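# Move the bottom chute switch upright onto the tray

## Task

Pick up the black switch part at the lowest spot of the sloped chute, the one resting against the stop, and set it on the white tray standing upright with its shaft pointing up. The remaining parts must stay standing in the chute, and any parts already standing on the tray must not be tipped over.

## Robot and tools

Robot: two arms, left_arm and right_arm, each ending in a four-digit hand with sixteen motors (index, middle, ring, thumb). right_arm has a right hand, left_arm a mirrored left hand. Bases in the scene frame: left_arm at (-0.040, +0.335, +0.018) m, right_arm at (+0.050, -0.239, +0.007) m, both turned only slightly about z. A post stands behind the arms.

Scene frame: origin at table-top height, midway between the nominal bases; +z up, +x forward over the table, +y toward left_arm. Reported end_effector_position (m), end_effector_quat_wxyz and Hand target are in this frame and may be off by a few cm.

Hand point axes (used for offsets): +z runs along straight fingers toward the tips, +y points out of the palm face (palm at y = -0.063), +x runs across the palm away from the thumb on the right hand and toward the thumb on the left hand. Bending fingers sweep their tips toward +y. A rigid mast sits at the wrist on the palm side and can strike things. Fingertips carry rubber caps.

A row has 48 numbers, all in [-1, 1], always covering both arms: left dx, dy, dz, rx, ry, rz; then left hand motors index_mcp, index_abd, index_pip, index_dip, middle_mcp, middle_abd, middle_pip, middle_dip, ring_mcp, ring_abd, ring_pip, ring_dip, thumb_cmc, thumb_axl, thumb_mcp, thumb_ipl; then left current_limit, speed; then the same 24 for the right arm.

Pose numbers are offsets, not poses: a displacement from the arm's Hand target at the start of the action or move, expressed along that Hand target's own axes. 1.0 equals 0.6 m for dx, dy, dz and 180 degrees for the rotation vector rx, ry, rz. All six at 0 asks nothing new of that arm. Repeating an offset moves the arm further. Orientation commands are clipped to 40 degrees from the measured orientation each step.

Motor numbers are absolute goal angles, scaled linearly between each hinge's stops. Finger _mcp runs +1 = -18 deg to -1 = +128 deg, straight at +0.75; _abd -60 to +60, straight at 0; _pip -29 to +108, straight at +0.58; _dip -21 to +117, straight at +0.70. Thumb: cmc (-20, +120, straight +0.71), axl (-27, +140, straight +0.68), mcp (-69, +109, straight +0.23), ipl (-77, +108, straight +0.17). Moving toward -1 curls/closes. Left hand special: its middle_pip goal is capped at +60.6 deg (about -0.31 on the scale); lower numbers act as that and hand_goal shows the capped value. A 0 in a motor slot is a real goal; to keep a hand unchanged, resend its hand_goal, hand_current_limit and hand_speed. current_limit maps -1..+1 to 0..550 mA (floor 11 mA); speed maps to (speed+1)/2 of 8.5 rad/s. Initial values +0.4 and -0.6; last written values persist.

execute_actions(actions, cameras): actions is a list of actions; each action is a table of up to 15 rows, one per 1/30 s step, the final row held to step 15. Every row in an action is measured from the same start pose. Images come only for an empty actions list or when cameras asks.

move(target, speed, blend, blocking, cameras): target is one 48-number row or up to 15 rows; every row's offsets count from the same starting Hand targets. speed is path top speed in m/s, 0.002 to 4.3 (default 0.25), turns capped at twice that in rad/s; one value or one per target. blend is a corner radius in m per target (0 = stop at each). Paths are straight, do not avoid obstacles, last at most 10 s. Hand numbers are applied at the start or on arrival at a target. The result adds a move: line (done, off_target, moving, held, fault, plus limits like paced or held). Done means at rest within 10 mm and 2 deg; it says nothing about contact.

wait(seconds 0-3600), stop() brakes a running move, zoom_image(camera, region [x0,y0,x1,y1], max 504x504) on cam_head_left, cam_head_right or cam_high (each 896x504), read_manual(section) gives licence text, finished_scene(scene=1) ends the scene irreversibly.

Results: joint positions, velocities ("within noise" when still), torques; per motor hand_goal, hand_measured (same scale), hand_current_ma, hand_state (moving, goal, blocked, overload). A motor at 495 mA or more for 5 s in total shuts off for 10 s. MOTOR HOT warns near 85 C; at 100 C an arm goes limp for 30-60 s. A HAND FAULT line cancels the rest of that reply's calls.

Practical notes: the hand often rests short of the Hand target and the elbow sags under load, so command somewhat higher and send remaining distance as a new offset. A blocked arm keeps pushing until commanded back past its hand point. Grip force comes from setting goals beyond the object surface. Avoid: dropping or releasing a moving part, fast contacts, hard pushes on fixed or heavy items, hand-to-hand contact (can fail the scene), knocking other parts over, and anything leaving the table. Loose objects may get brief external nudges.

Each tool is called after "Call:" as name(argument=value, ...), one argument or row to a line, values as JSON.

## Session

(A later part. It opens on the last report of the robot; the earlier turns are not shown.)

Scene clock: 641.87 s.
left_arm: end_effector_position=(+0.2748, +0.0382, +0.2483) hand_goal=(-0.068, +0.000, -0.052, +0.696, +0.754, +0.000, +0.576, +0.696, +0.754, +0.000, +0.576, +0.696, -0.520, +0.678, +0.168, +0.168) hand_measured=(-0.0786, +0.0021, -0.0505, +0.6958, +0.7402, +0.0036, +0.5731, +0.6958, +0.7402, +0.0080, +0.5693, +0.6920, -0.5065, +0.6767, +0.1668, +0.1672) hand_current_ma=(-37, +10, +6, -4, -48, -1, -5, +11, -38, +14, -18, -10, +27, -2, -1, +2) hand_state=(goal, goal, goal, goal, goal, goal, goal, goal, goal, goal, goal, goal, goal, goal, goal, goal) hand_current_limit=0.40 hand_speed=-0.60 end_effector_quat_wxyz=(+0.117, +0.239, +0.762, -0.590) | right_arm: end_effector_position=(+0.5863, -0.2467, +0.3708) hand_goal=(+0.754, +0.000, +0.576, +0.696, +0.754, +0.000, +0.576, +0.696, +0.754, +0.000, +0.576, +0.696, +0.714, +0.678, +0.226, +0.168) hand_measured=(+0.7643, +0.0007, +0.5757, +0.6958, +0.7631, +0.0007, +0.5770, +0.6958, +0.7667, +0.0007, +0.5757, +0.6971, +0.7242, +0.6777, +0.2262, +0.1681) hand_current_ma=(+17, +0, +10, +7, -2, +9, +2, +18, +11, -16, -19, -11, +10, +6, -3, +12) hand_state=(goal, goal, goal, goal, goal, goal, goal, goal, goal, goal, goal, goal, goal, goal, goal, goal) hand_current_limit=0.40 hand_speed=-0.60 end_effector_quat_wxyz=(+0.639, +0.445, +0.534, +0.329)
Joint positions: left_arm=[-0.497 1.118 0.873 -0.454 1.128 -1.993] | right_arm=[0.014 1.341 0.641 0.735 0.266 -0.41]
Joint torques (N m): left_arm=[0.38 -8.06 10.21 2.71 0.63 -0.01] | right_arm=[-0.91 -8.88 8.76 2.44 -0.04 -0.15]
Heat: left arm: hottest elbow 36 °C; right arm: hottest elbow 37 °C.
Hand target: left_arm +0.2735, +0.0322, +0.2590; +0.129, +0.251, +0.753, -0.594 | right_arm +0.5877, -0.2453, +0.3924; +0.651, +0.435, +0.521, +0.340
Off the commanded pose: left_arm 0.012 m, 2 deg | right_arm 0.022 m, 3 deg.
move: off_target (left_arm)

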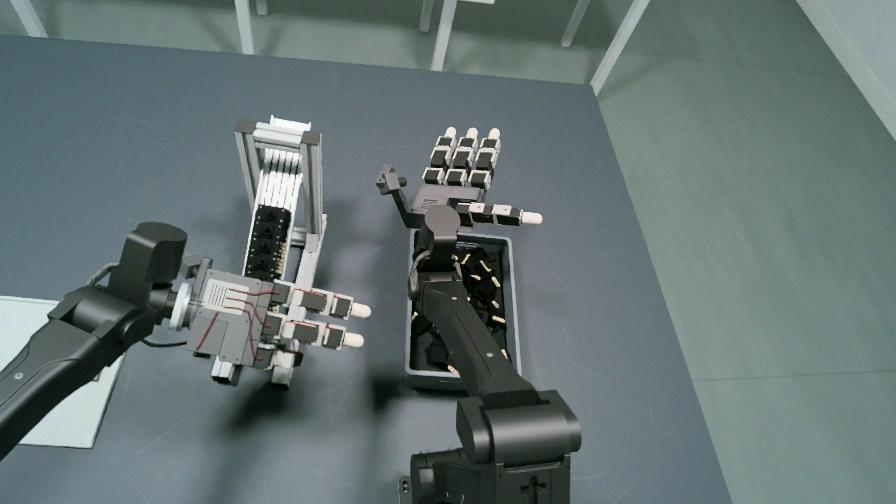

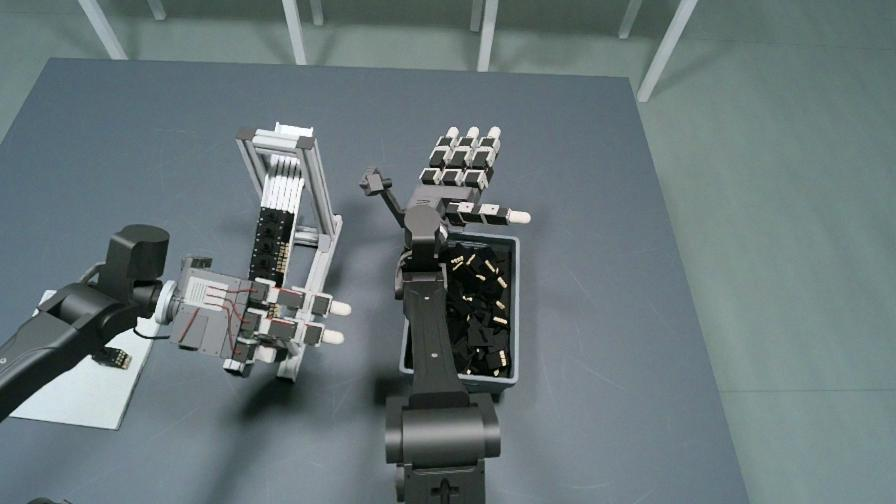

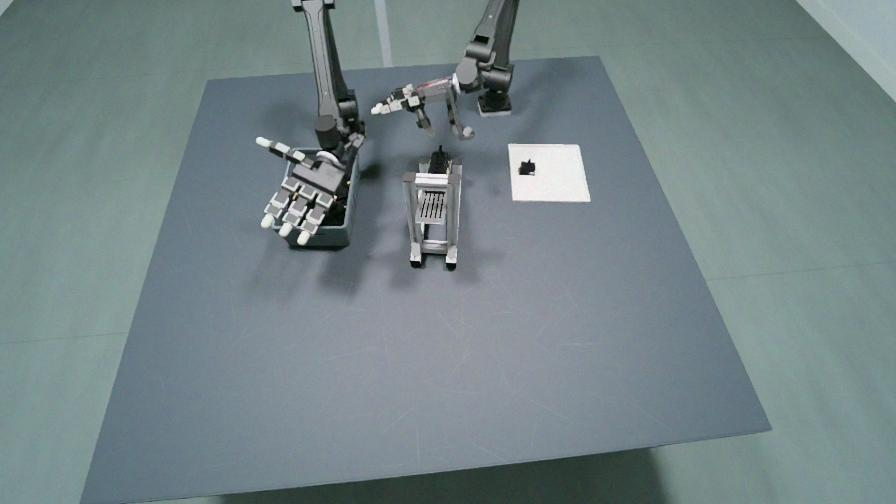

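Call:
move(
  target=[
    [0.0087,-0.0205,-0.1752,-0.0378,-0.0636,-0.02,-0.0685,0,-0.0511,0.696,0.754,0,0.576,0.696,0.754,0,0.576,0.696,-0.52,0.678,0.1685,0.168,0.4,-0.6,0,0,0,0,0,0,0.754,0,0.576,0.696,0.754,0,0.576,0.696,0.754,0,0.576,0.696,0.714,0.678,0.226,0.168,0.4,-0.6],
    [0.138,0.1515,-0.2577,-0.0755,-0.1273,-0.0399,-0.0685,0,-0.0511,0.696,0.754,0,0.576,0.696,0.754,0,0.576,0.696,-0.52,0.678,0.1685,0.168,0.4,-0.6,0,0,0,0,0,0,0.754,0,0.576,0.696,0.754,0,0.576,0.696,0.754,0,0.576,0.696,0.714,0.678,0.226,0.168,0.4,-0.6],
  ],
  speed=0.15,
  blend=0.03,
  cameras=["all"],
)

Call:
zoom_image(
  camera="cam_high",
  region=[400, 80, 530, 190],
)

Call:
zoom_image(
  camera="cam_head_right",
  region=[190, 260, 310, 380],
)

Call:
zoom_image(
  camera="cam_head_left",
  region=[190, 260, 310, 380],
)

Scene clock: 690.97 s.
left_arm: end_effector_position=(+0.2620, +0.2150, +0.1731) hand_goal=(-0.068, +0.000, -0.052, +0.696, +0.754, +0.000, +0.576, +0.696, +0.754, +0.000, +0.576, +0.696, -0.520, +0.678, +0.168, +0.168) hand_measured=(-0.0762, +0.0021, -0.0505, +0.6958, +0.7402, +0.0036, +0.5731, +0.6958, +0.7402, +0.0065, +0.5693, +0.6907, -0.5065, +0.6777, +0.1668, +0.1681) hand_current_ma=(-26, +9, +2, -6, -49, +0, -8, +12, -39, +23, -25, -17, +31, +2, +0, -1) hand_state=(goal, goal, goal, goal, goal, goal, goal, goal, goal, goal, goal, goal, goal, goal, goal, goal) hand_current_limit=0.40 hand_speed=-0.60 end_effector_quat_wxyz=(+0.246, +0.043, +0.799, -0.547) | right_arm: end_effector_position=(+0.5863, -0.2467, +0.3708) hand_goal=(+0.754, +0.000, +0.576, +0.696, +0.754, +0.000, +0.576, +0.696, +0.754, +0.000, +0.576, +0.696, +0.714, +0.678, +0.226, +0.168) hand_measured=(+0.7619, +0.0007, +0.5770, +0.6971, +0.7631, -0.0008, +0.5770, +0.6971, +0.7667, +0.0007, +0.5782, +0.6958, +0.7242, +0.6767, +0.2262, +0.1681) hand_current_ma=(+13, +21, -8, +16, -3, +6, +3, +13, +15, -12, -12, +3, +14, -3, +1, +8) hand_state=(goal, goal, goal, goal, goal, goal, goal, goal, goal, goal, goal, goal, goal, goal, goal, goal) hand_current_limit=0.40 hand_speed=-0.60 end_effector_quat_wxyz=(+0.639, +0.445, +0.534, +0.329)
Joint positions: left_arm=[-0.012 0.823 0.506 -0.403 1.132 -1.994] | right_arm=[0.014 1.341 0.641 0.735 0.266 -0.41]
Joint torques (N m): left_arm=[0.91 -2.84 9.87 2.69 1.06 0.35] | right_arm=[-0.85 -9 8.72 2.5 -0.04 -0.14]
Heat: left arm: hottest elbow 38 °C; right arm: hottest elbow 38 °C.
Hand target: left_arm +0.2682, +0.2145, +0.1830; +0.267, +0.064, +0.791, -0.546 | right_arm +0.5877, -0.2453, +0.3924; +0.651, +0.435, +0.521, +0.340
Off the commanded pose: left_arm 0.012 m, 4 deg | right_arm 0.022 m, 3 deg.
move: off_target (left_arm)

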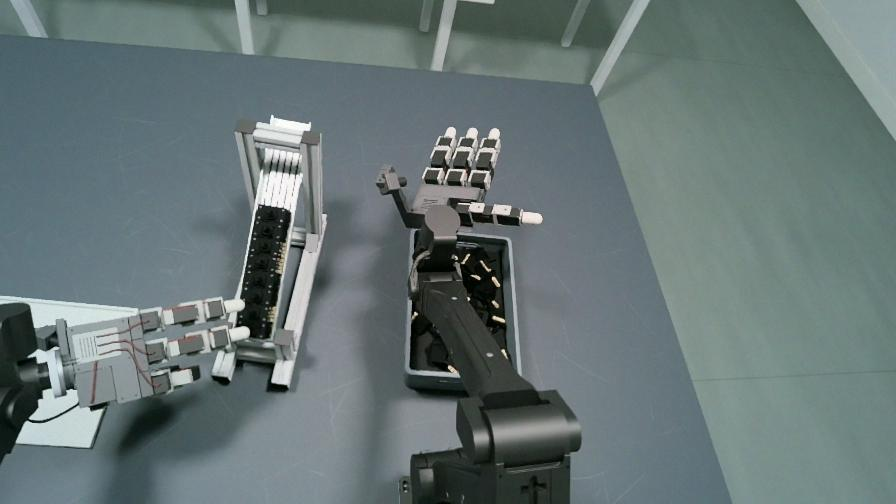

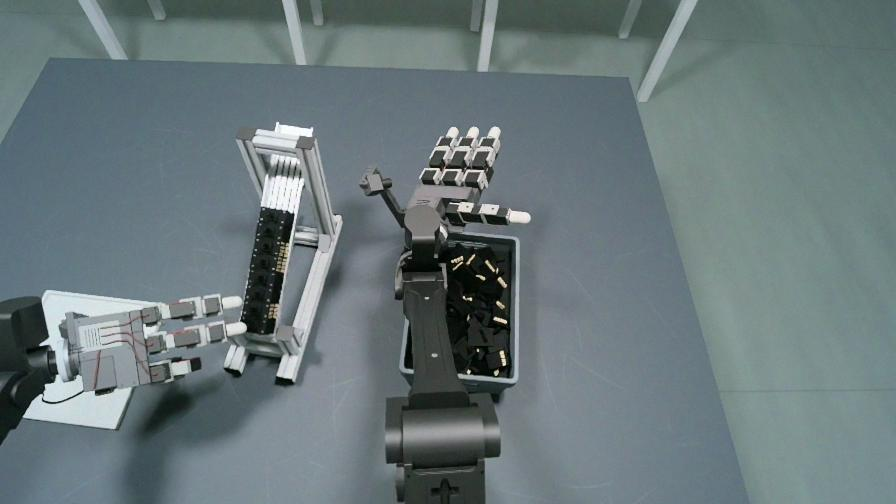

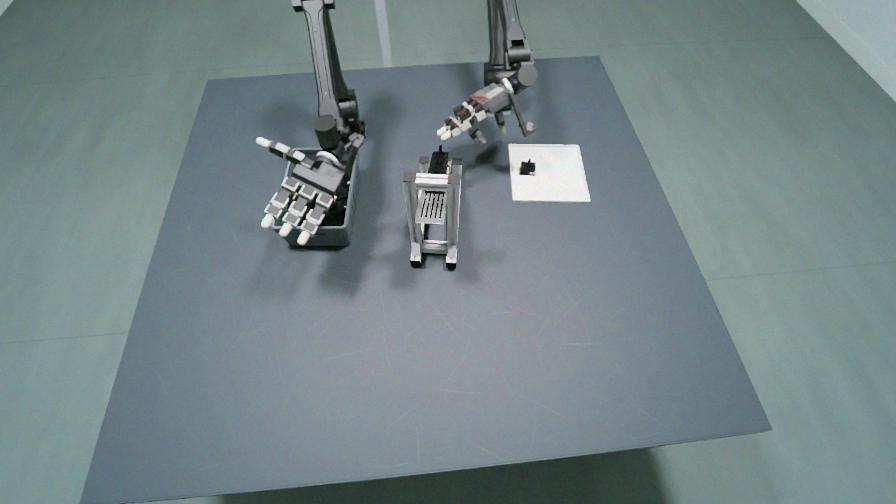

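Scaled by 3.877 from the camera's image (finer frame: 1280x720).

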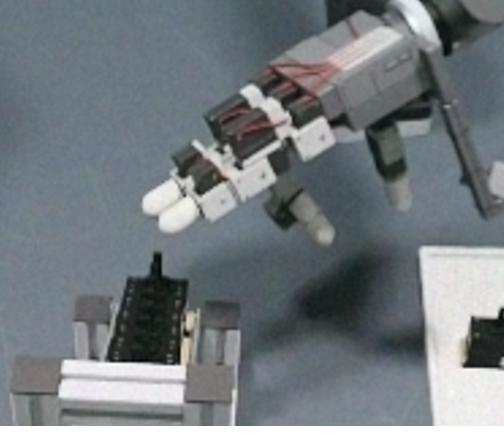

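Scaled by 4.200 from the camera's image (finer frame: 1280x720).

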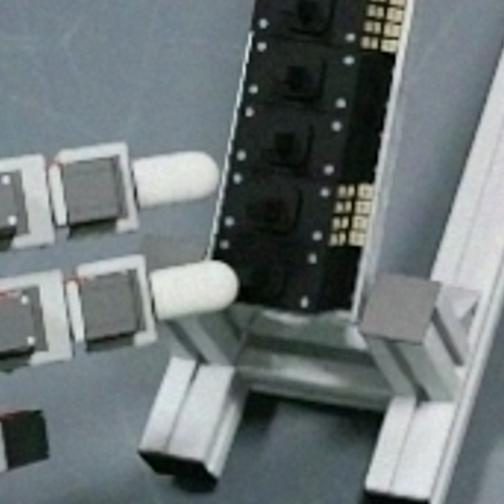

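Scaled by 4.200 from the camera's image (finer frame: 1280x720).

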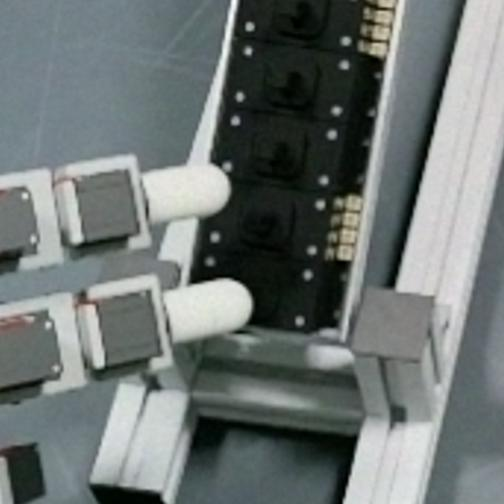

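Call:
move(
  target=[
    [-0.0758,-0.205,0.0928,0.0222,0.0887,-0.0441,-0.0685,0,-0.0511,0.696,0.754,0,0.576,0.696,0.754,0,0.576,0.696,-0.52,0.678,0.1685,0.168,0.4,-0.6,0,0,0,0,0,0,0.754,0,0.576,0.696,0.754,0,0.576,0.696,0.754,0,0.576,0.696,0.714,0.678,0.226,0.168,0.4,-0.6],
    [-0.0305,-0.2052,0.2603,0.0443,0.1773,-0.0882,-0.0685,0,-0.0511,0.696,0.754,0,0.576,0.696,0.754,0,0.576,0.696,-0.52,0.678,0.1685,0.168,0.4,-0.6,0,0,0,0,0,0,0.754,0,0.576,0.696,0.754,0,0.576,0.696,0.754,0,0.576,0.696,0.714,0.678,0.226,0.168,0.4,-0.6],
  ],
  speed=0.15,
  blend=0.03,
  cameras=["all"],
)

Call:
zoom_image(
  camera="cam_high",
  region=[390, 80, 490, 180],
)

Call:
zoom_image(
  camera="cam_head_right",
  region=[200, 260, 320, 380],
)

Call:
zoom_image(
  camera="cam_head_left",
  region=[200, 260, 320, 380],
)

Scene clock: 786.33 s.
left_arm: end_effector_position=(+0.2809, +0.0352, +0.2338) hand_goal=(-0.068, +0.000, -0.052, +0.696, +0.754, +0.000, +0.576, +0.696, +0.754, +0.000, +0.576, +0.696, -0.520, +0.678, +0.168, +0.168) hand_measured=(-0.0762, +0.0021, -0.0505, +0.6971, +0.7402, +0.0036, +0.5731, +0.6958, +0.7390, +0.0080, +0.5693, +0.6894, -0.5178, +0.6777, +0.1668, +0.1681) hand_current_ma=(-19, +7, +8, -7, -48, +0, +2, +4, -43, +18, -15, -19, -1, -10, +10, +7) hand_state=(goal, goal, goal, goal, goal, goal, goal, goal, goal, goal, goal, goal, goal, goal, goal, goal) hand_current_limit=0.40 hand_speed=-0.60 end_effector_quat_wxyz=(-0.049, +0.114, +0.801, -0.586) | right_arm: end_effector_position=(+0.5863, -0.2467, +0.3708) hand_goal=(+0.754, +0.000, +0.576, +0.696, +0.754, +0.000, +0.576, +0.696, +0.754, +0.000, +0.576, +0.696, +0.714, +0.678, +0.226, +0.168) hand_measured=(+0.7643, -0.0008, +0.5770, +0.6971, +0.7643, -0.0008, +0.5770, +0.6971, +0.7667, -0.0008, +0.5770, +0.6958, +0.7230, +0.6777, +0.2262, +0.1672) hand_current_ma=(+3, -9, +17, +4, +8, +5, +12, +2, +8, -7, -9, -20, +15, -9, +11, +8) hand_state=(goal, goal, goal, goal, goal, goal, goal, goal, goal, goal, goal, goal, goal, goal, goal, goal) hand_current_limit=0.40 hand_speed=-0.60 end_effector_quat_wxyz=(+0.639, +0.445, +0.534, +0.329)
Joint positions: left_arm=[-0.47 1.331 1.066 -0.751 1.199 -2.1] | right_arm=[0.014 1.341 0.641 0.735 0.266 -0.41]
Joint torques (N m): left_arm=[0.32 -8.88 13.7 0.73 1.32 -0.04] | right_arm=[-0.79 -8.88 8.75 2.5 -0.03 -0.15]
Heat: left arm: hottest elbow 38 °C; right arm: hottest elbow 38 °C.
Hand target: left_arm +0.2904, +0.0290, +0.2536; -0.042, +0.121, +0.796, -0.592 | right_arm +0.5877, -0.2453, +0.3924; +0.651, +0.435, +0.521, +0.340
Off the commanded pose: left_arm 0.023 m, 1 deg | right_arm 0.022 m, 3 deg.
move: off_target (left_arm)

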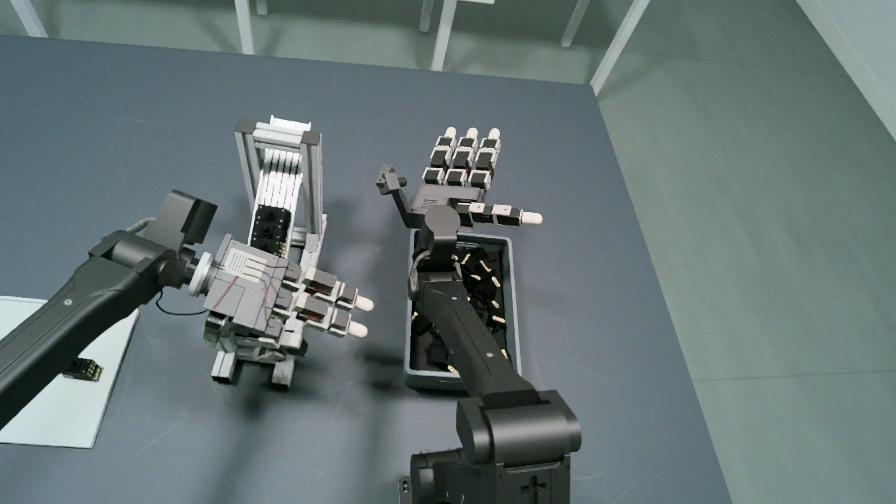

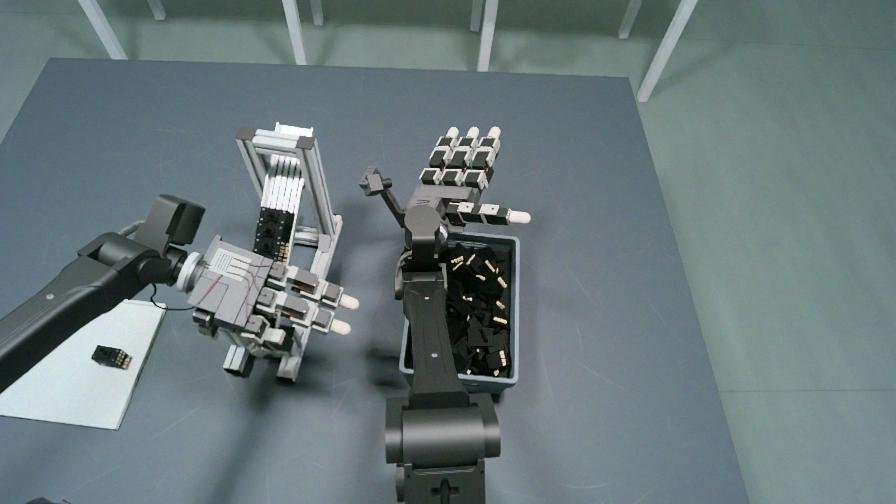

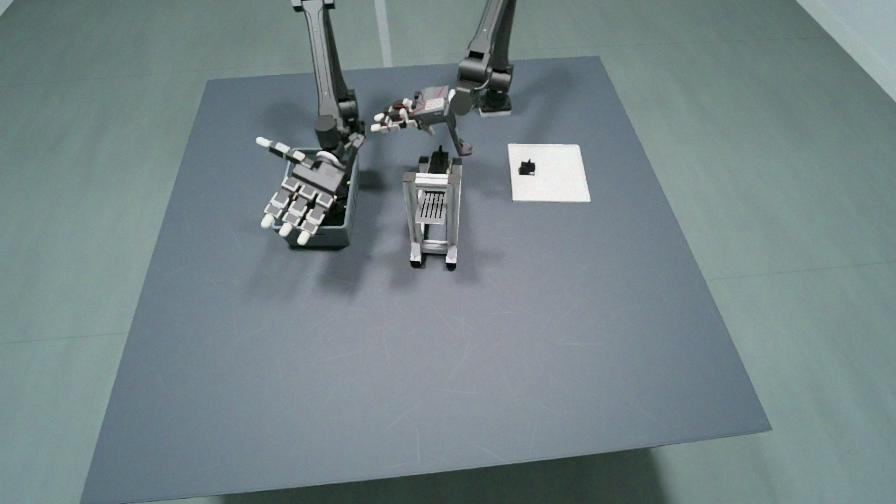

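Scaled by 5.040 from the camera's image (finer frame: 1280x720).

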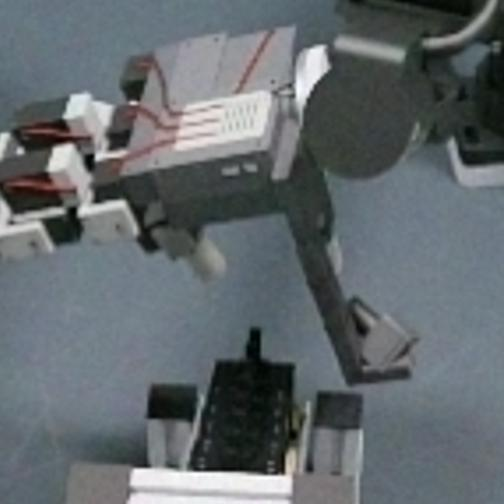

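Scaled by 4.200 from the camera's image (finer frame: 1280x720).

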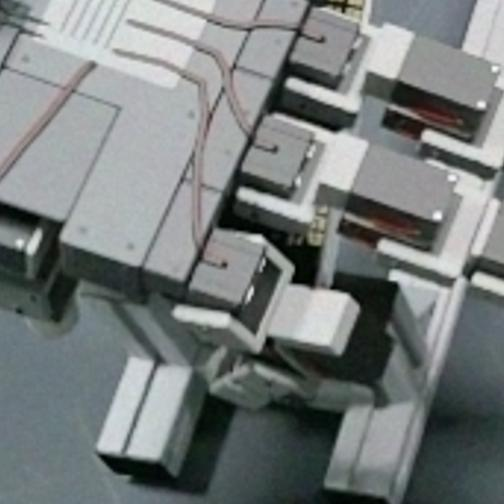

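Scaled by 4.200 from the camera's image (finer frame: 1280x720).

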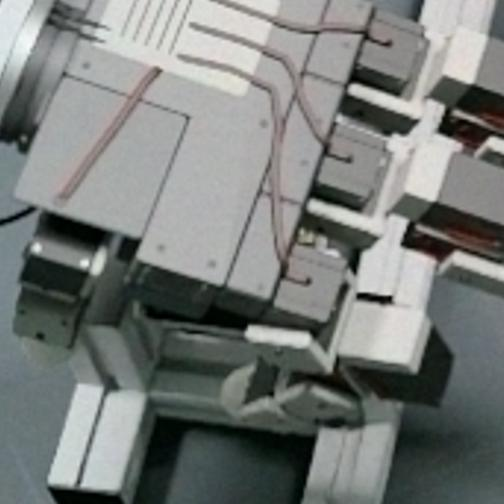

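Call:
zoom_image(
  camera="cam_head_right",
  region=[200, 325, 280, 375],
)

Call:
zoom_image(
  camera="cam_head_left",
  region=[200, 315, 290, 375],
)

Call:
zoom_image(
  camera="cam_high",
  region=[415, 115, 475, 165],
)

Scaled by 6.300 from the camera's image (finer frame: 1280x720).

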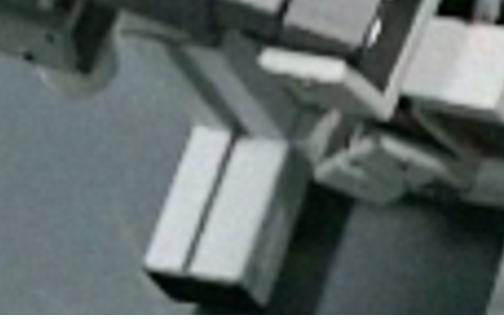

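Scaled by 5.600 from the camera's image (finer frame: 1280x720).

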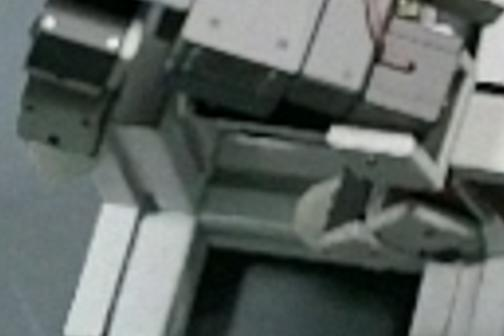

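Scaled by 8.400 from the camera's image (finer frame: 1280x720).

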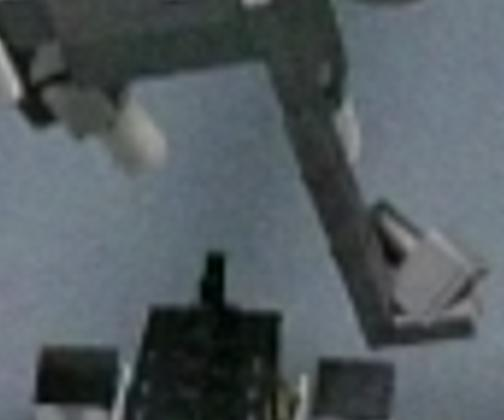

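Call:
move(
  target=[-0.0442,0.0013,-0.008,0,0,0,-0.0685,0,-0.0511,0.696,0.754,0,0.576,0.696,0.754,0,0.576,0.696,-0.52,0.678,0.1685,0.168,0.4,-0.6,0,0,0,0,0,0,0.754,0,0.576,0.696,0.754,0,0.576,0.696,0.754,0,0.576,0.696,0.714,0.678,0.226,0.168,0.4,-0.6],
  speed=0.08,
  cameras=["all"],
)

Call:
zoom_image(
  camera="cam_high",
  region=[415, 105, 485, 175],
)

Call:
zoom_image(
  camera="cam_head_right",
  region=[200, 290, 280, 370],
)

Call:
zoom_image(
  camera="cam_head_left",
  region=[200, 290, 280, 370],
)

Scene clock: 837.90 s.
left_arm: end_effector_position=(+0.3017, +0.0308, +0.2384) hand_goal=(-0.068, +0.000, -0.052, +0.696, +0.754, +0.000, +0.576, +0.696, +0.754, +0.000, +0.576, +0.696, -0.520, +0.678, +0.168, +0.168) hand_measured=(-0.0774, +0.0007, -0.0505, +0.6958, +0.7402, +0.0036, +0.5731, +0.6971, +0.7390, +0.0065, +0.5680, +0.6907, -0.5178, +0.6777, +0.1668, +0.1681) hand_current_ma=(-11, +0, +4, -8, -50, -1, -4, +6, -45, +18, -17, -16, -1, +1, +4, +0) hand_state=(goal, goal, goal, goal, goal, goal, goal, goal, goal, goal, goal, goal, goal, goal, goal, goal) hand_current_limit=0.40 hand_speed=-0.60 end_effector_quat_wxyz=(-0.057, +0.110, +0.801, -0.585) | right_arm: end_effector_position=(+0.5863, -0.2467, +0.3708) hand_goal=(+0.754, +0.000, +0.576, +0.696, +0.754, +0.000, +0.576, +0.696, +0.754, +0.000, +0.576, +0.696, +0.714, +0.678, +0.226, +0.168) hand_measured=(+0.7643, +0.0007, +0.5770, +0.6958, +0.7643, +0.0007, +0.5757, +0.6958, +0.7667, -0.0008, +0.5782, +0.6958, +0.7242, +0.6777, +0.2252, +0.1681) hand_current_ma=(-1, +2, +12, +3, +5, -4, +6, +8, -2, -4, -13, +7, +15, -9, +9, -1) hand_state=(goal, goal, goal, goal, goal, goal, goal, goal, goal, goal, goal, goal, goal, goal, goal, goal) hand_current_limit=0.40 hand_speed=-0.60 end_effector_quat_wxyz=(+0.639, +0.445, +0.534, +0.329)
Joint positions: left_arm=[-0.457 1.395 1.144 -0.81 1.21 -2.069] | right_arm=[0.014 1.341 0.641 0.735 0.266 -0.41]
Joint torques (N m): left_arm=[0.73 -10.11 13.85 0.87 1.4 0.18] | right_arm=[-0.79 -8.94 8.75 2.48 -0.03 -0.15]
Heat: left arm: hottest elbow 45 °C; right arm: hottest elbow 38 °C.
Hand target: left_arm +0.3172, +0.0273, +0.2563; -0.042, +0.121, +0.796, -0.592 | right_arm +0.5877, -0.2453, +0.3924; +0.651, +0.435, +0.521, +0.340
Off the commanded pose: left_arm 0.024 m, 2 deg | right_arm 0.022 m, 3 deg.
move: off_target (left_arm)

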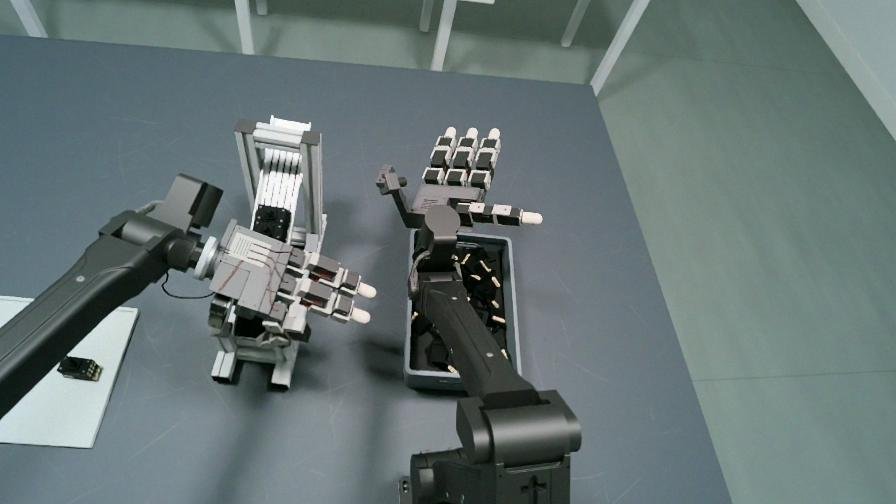

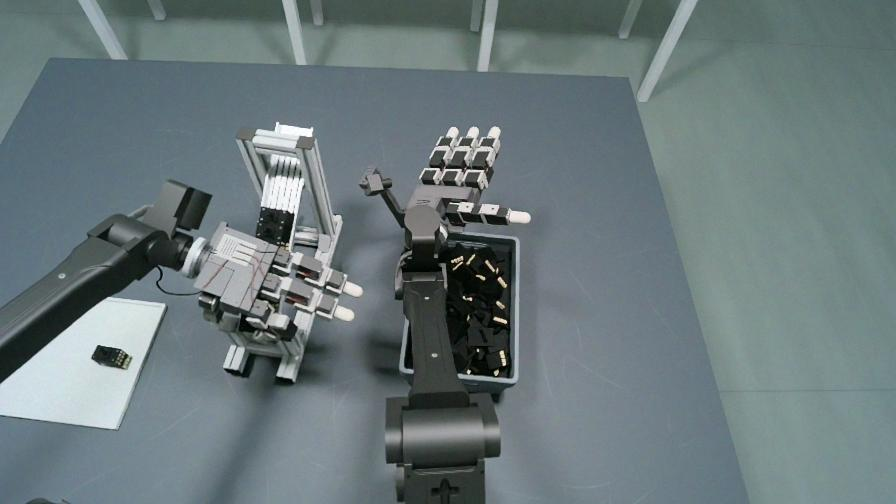

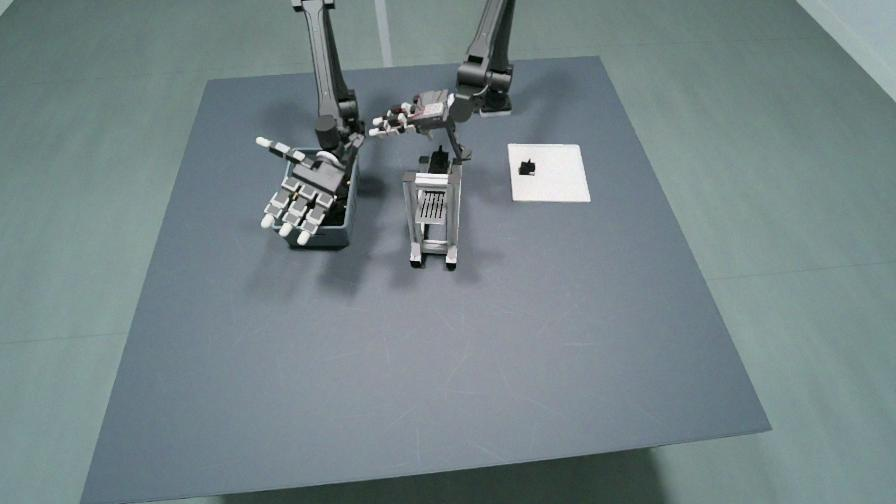

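Scaled by 7.200 from the camera's image (finer frame: 1280x720).

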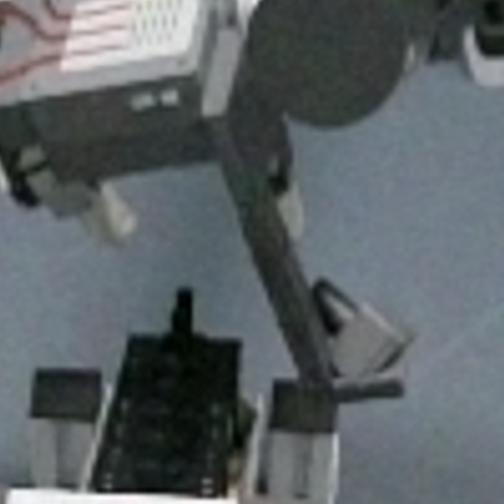

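Scaled by 6.300 from the camera's image (finer frame: 1280x720).

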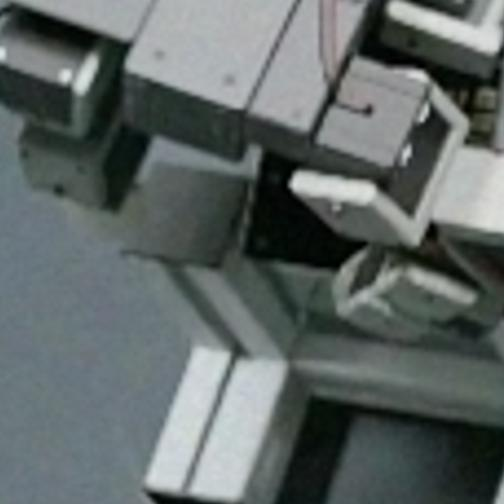

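Scaled by 6.300 from the camera's image (finer frame: 1280x720).

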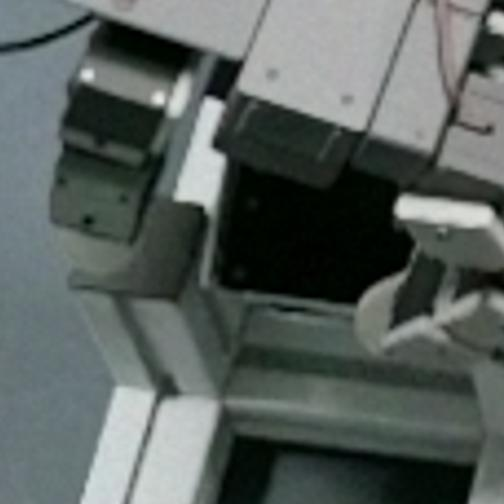

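Call:
move(
  target=[-0.0195,0.0307,0.0045,0,0,0,-0.0685,0,-0.0511,0.696,0.754,0,0.576,0.696,0.754,0,0.576,0.696,-0.52,0.678,0.1685,0.168,0.4,-0.6,0,0,0,0,0,0,0.754,0,0.576,0.696,0.754,0,0.576,0.696,0.754,0,0.576,0.696,0.714,0.678,0.226,0.168,0.4,-0.6],
  speed=0.05,
  cameras=["all"],
)

Call:
zoom_image(
  camera="cam_high",
  region=[415, 105, 485, 175],
)

Call:
zoom_image(
  camera="cam_head_left",
  region=[200, 290, 280, 370],
)

Call:
zoom_image(
  camera="cam_head_right",
  region=[200, 290, 280, 370],
)

Scene clock: 858.33 s.
left_arm: end_effector_position=(+0.3115, +0.0296, +0.2210) hand_goal=(-0.068, +0.000, -0.052, +0.696, +0.754, +0.000, +0.576, +0.696, +0.754, +0.000, +0.576, +0.696, -0.520, +0.678, +0.168, +0.168) hand_measured=(-0.0762, +0.0007, -0.0505, +0.6958, +0.7402, +0.0021, +0.5731, +0.6958, +0.7390, +0.0065, +0.5680, +0.6907, -0.5178, +0.6777, +0.1678, +0.1681) hand_current_ma=(-30, -1, +10, -2, -55, -5, +0, +10, -37, +27, -12, -26, -1, -7, +0, +5) hand_state=(goal, goal, goal, goal, goal, goal, goal, goal, goal, goal, goal, goal, goal, goal, goal, goal) hand_current_limit=0.40 hand_speed=-0.60 end_effector_quat_wxyz=(-0.063, +0.109, +0.802, -0.583) | right_arm: end_effector_position=(+0.5863, -0.2467, +0.3708) hand_goal=(+0.754, +0.000, +0.576, +0.696, +0.754, +0.000, +0.576, +0.696, +0.754, +0.000, +0.576, +0.696, +0.714, +0.678, +0.226, +0.168) hand_measured=(+0.7643, -0.0008, +0.5770, +0.6971, +0.7643, +0.0007, +0.5770, +0.6958, +0.7655, -0.0008, +0.5782, +0.6958, +0.7230, +0.6777, +0.2252, +0.1681) hand_current_ma=(+10, +5, +12, +10, +7, -16, -9, +8, -2, +1, -19, -10, +10, +9, -8, +5) hand_state=(goal, goal, goal, goal, goal, goal, goal, goal, goal, goal, goal, goal, goal, goal, goal, goal) hand_current_limit=0.40 hand_speed=-0.60 end_effector_quat_wxyz=(+0.639, +0.445, +0.534, +0.329)
Joint positions: left_arm=[-0.451 1.444 1.152 -0.81 1.214 -2.039] | right_arm=[0.014 1.341 0.641 0.735 0.266 -0.41]
Joint torques (N m): left_arm=[0.73 -10.7 13.29 0.99 1.41 0.12] | right_arm=[-0.73 -9 8.72 2.47 -0.05 -0.15]
Heat: left arm: hottest elbow 46 °C; right arm: hottest elbow 38 °C.
Hand target: left_arm +0.3306, +0.0269, +0.2388; -0.042, +0.121, +0.796, -0.592 | right_arm +0.5877, -0.2453, +0.3924; +0.651, +0.435, +0.521, +0.340
Off the commanded pose: left_arm 0.026 m, 3 deg | right_arm 0.022 m, 3 deg.
move: off_target (left_arm)

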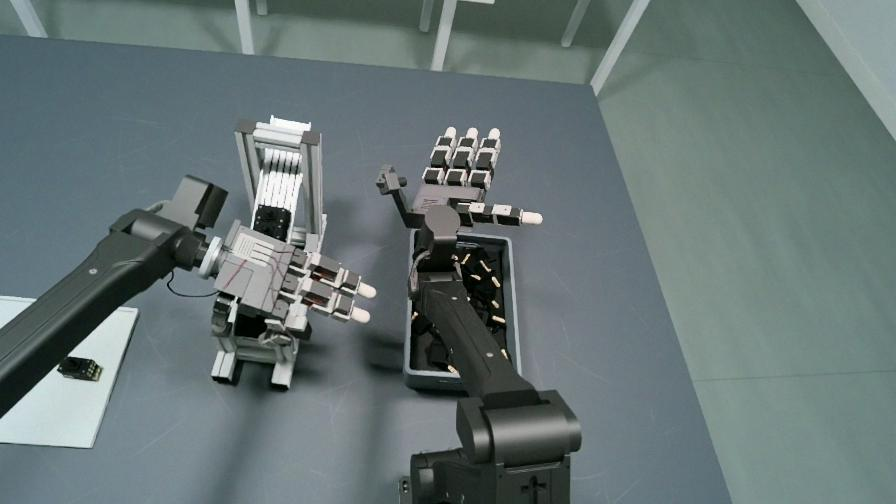

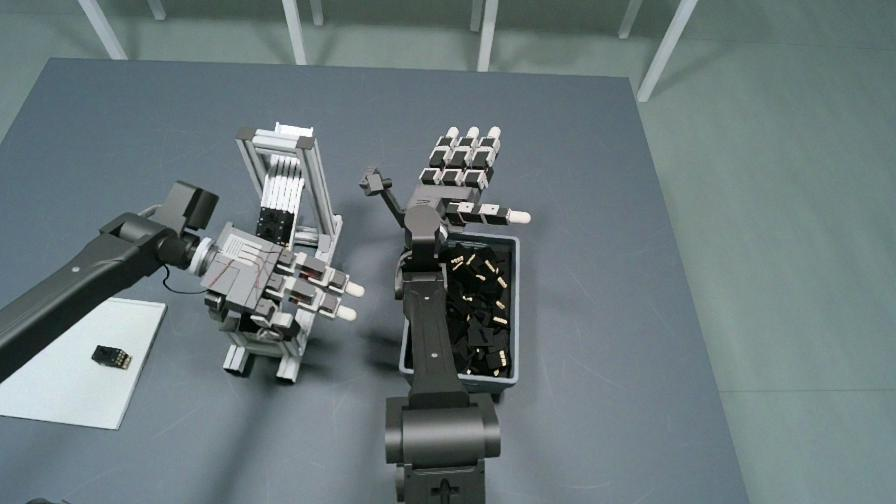

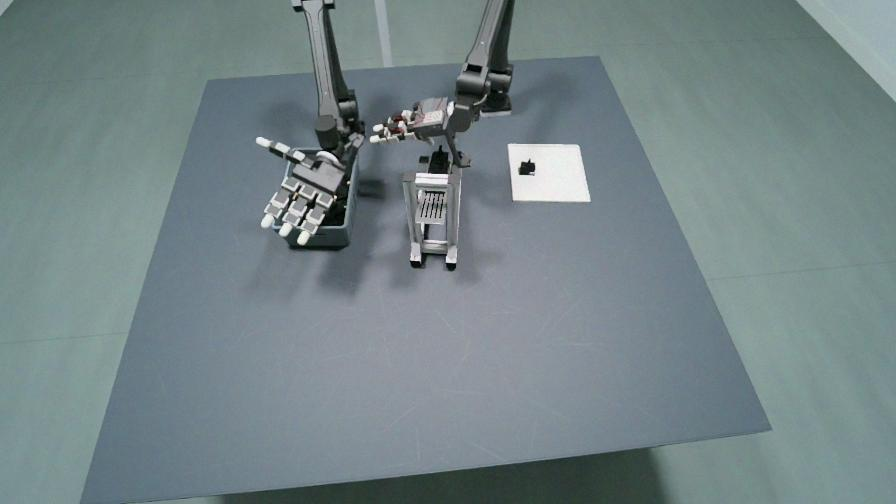

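Scaled by 7.200 from the camera's image (finer frame: 1280x720).

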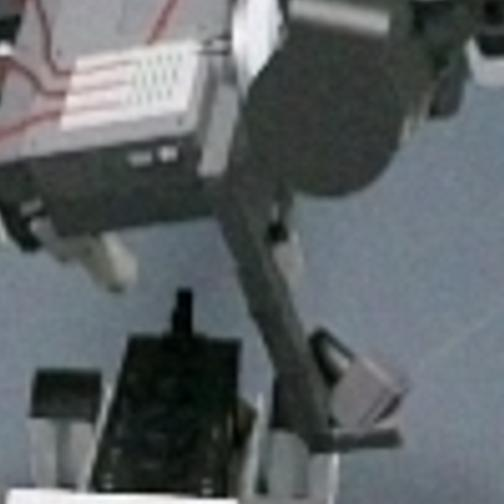

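Scaled by 6.300 from the camera's image (finer frame: 1280x720).

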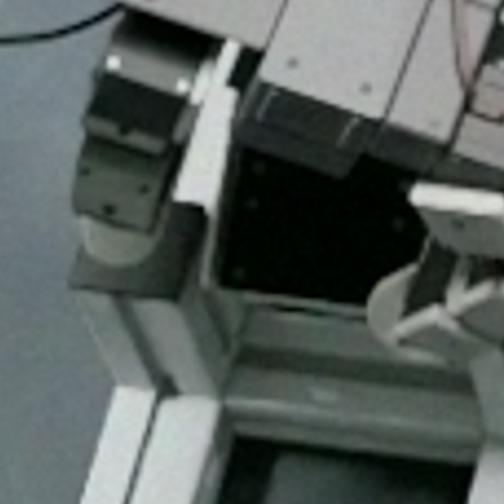

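Scaled by 6.300 from the camera's image (finer frame: 1280x720).

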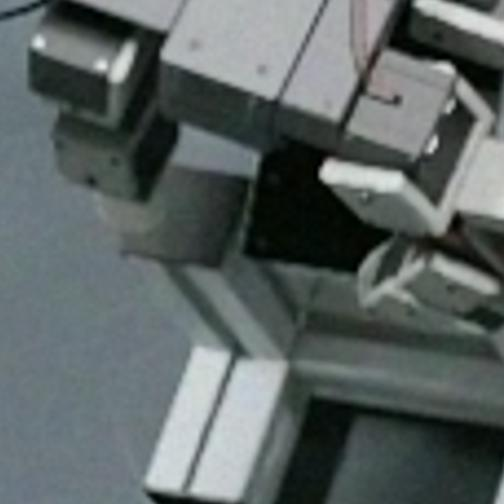

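Call:
move(
  target=[-0.0177,0.024,0.0023,0,0,0,-0.0685,0,-0.0511,0.696,0.754,0,0.576,0.696,0.754,0,0.576,0.696,-0.52,0.678,0.1685,0.168,0.4,-0.6,0,0,0,0,0,0,0.754,0,0.576,0.696,0.754,0,0.576,0.696,0.754,0,0.576,0.696,0.714,0.678,0.226,0.168,0.4,-0.6],
  speed=0.04,
  cameras=["all"],
)

Call:
zoom_image(
  camera="cam_high",
  region=[415, 115, 475, 175],
)

Call:
zoom_image(
  camera="cam_head_left",
  region=[200, 290, 280, 370],
)

Call:
zoom_image(
  camera="cam_head_right",
  region=[200, 290, 280, 370],
)

Scene clock: 876.43 s.
left_arm: end_effector_position=(+0.3226, +0.0301, +0.2089) hand_goal=(-0.068, +0.000, -0.052, +0.696, +0.754, +0.000, +0.576, +0.696, +0.754, +0.000, +0.576, +0.696, -0.520, +0.678, +0.168, +0.168) hand_measured=(-0.0774, +0.0007, -0.0492, +0.6958, +0.7402, +0.0021, +0.5731, +0.6958, +0.7402, +0.0065, +0.5680, +0.6907, -0.5178, +0.6777, +0.1668, +0.1672) hand_current_ma=(-24, +0, +11, -3, -50, -1, -2, +5, -53, +23, -19, -25, +1, -7, +4, +1) hand_state=(goal, goal, goal, goal, goal, goal, goal, goal, goal, goal, goal, goal, goal, goal, goal, goal) hand_current_limit=0.40 hand_speed=-0.60 end_effector_quat_wxyz=(-0.064, +0.109, +0.802, -0.583) | right_arm: end_effector_position=(+0.5863, -0.2467, +0.3708) hand_goal=(+0.754, +0.000, +0.576, +0.696, +0.754, +0.000, +0.576, +0.696, +0.754, +0.000, +0.576, +0.696, +0.714, +0.678, +0.226, +0.168) hand_measured=(+0.7631, -0.0008, +0.5770, +0.6958, +0.7631, +0.0007, +0.5770, +0.6958, +0.7667, -0.0008, +0.5770, +0.6958, +0.7242, +0.6767, +0.2262, +0.1681) hand_current_ma=(-3, -14, +2, +4, +2, -9, -9, +13, +5, -12, +4, +3, +17, +3, -7, +17) hand_state=(goal, goal, goal, goal, goal, goal, goal, goal, goal, goal, goal, goal, goal, goal, goal, goal) hand_current_limit=0.40 hand_speed=-0.60 end_effector_quat_wxyz=(+0.639, +0.445, +0.534, +0.329)
Joint positions: left_arm=[-0.44 1.484 1.164 -0.81 1.219 -2.011] | right_arm=[0.014 1.341 0.641 0.735 0.266 -0.41]
Joint torques (N m): left_arm=[1.14 -11.28 13.15 1.28 1.45 0.19] | right_arm=[-0.97 -9 8.73 2.47 -0.04 -0.15]
Heat: left arm: hottest elbow 44 °C; right arm: hottest elbow 38 °C.
Hand target: left_arm +0.3426, +0.0269, +0.2255; -0.042, +0.121, +0.796, -0.592 | right_arm +0.5877, -0.2453, +0.3924; +0.651, +0.435, +0.521, +0.340
Off the commanded pose: left_arm 0.026 m, 3 deg | right_arm 0.022 m, 3 deg.
move: off_target (left_arm)

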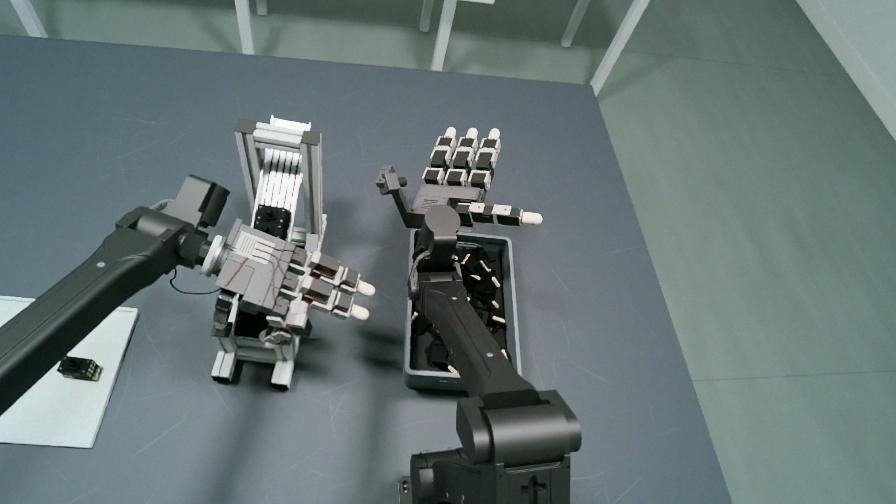

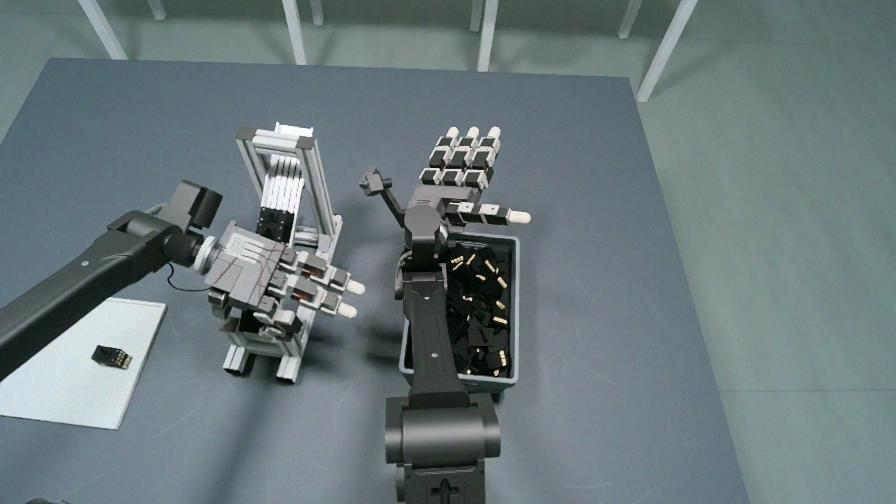

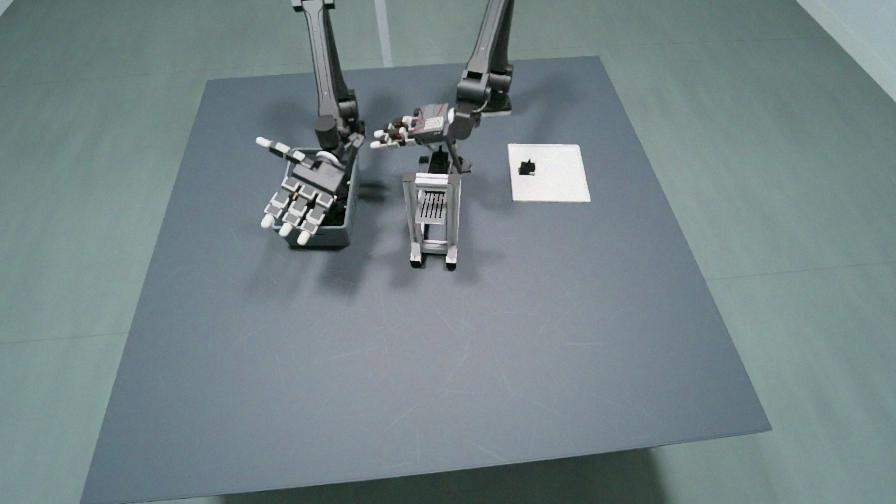

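Scaled by 8.400 from the camera's image (finer frame: 1280x720).

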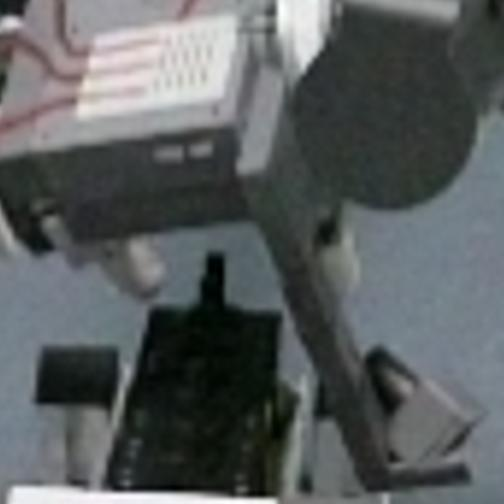

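Scaled by 6.300 from the camera's image (finer frame: 1280x720).

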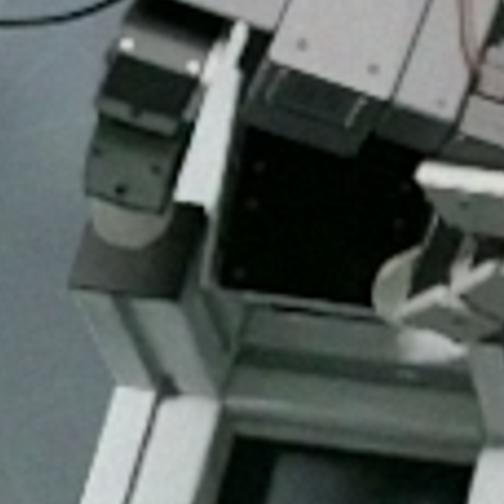

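Scaled by 6.300 from the camera's image (finer frame: 1280x720).

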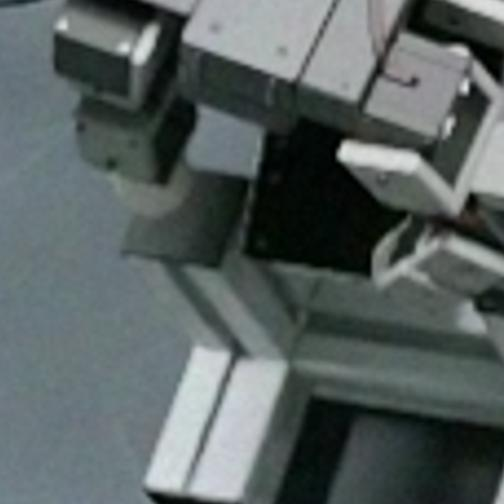

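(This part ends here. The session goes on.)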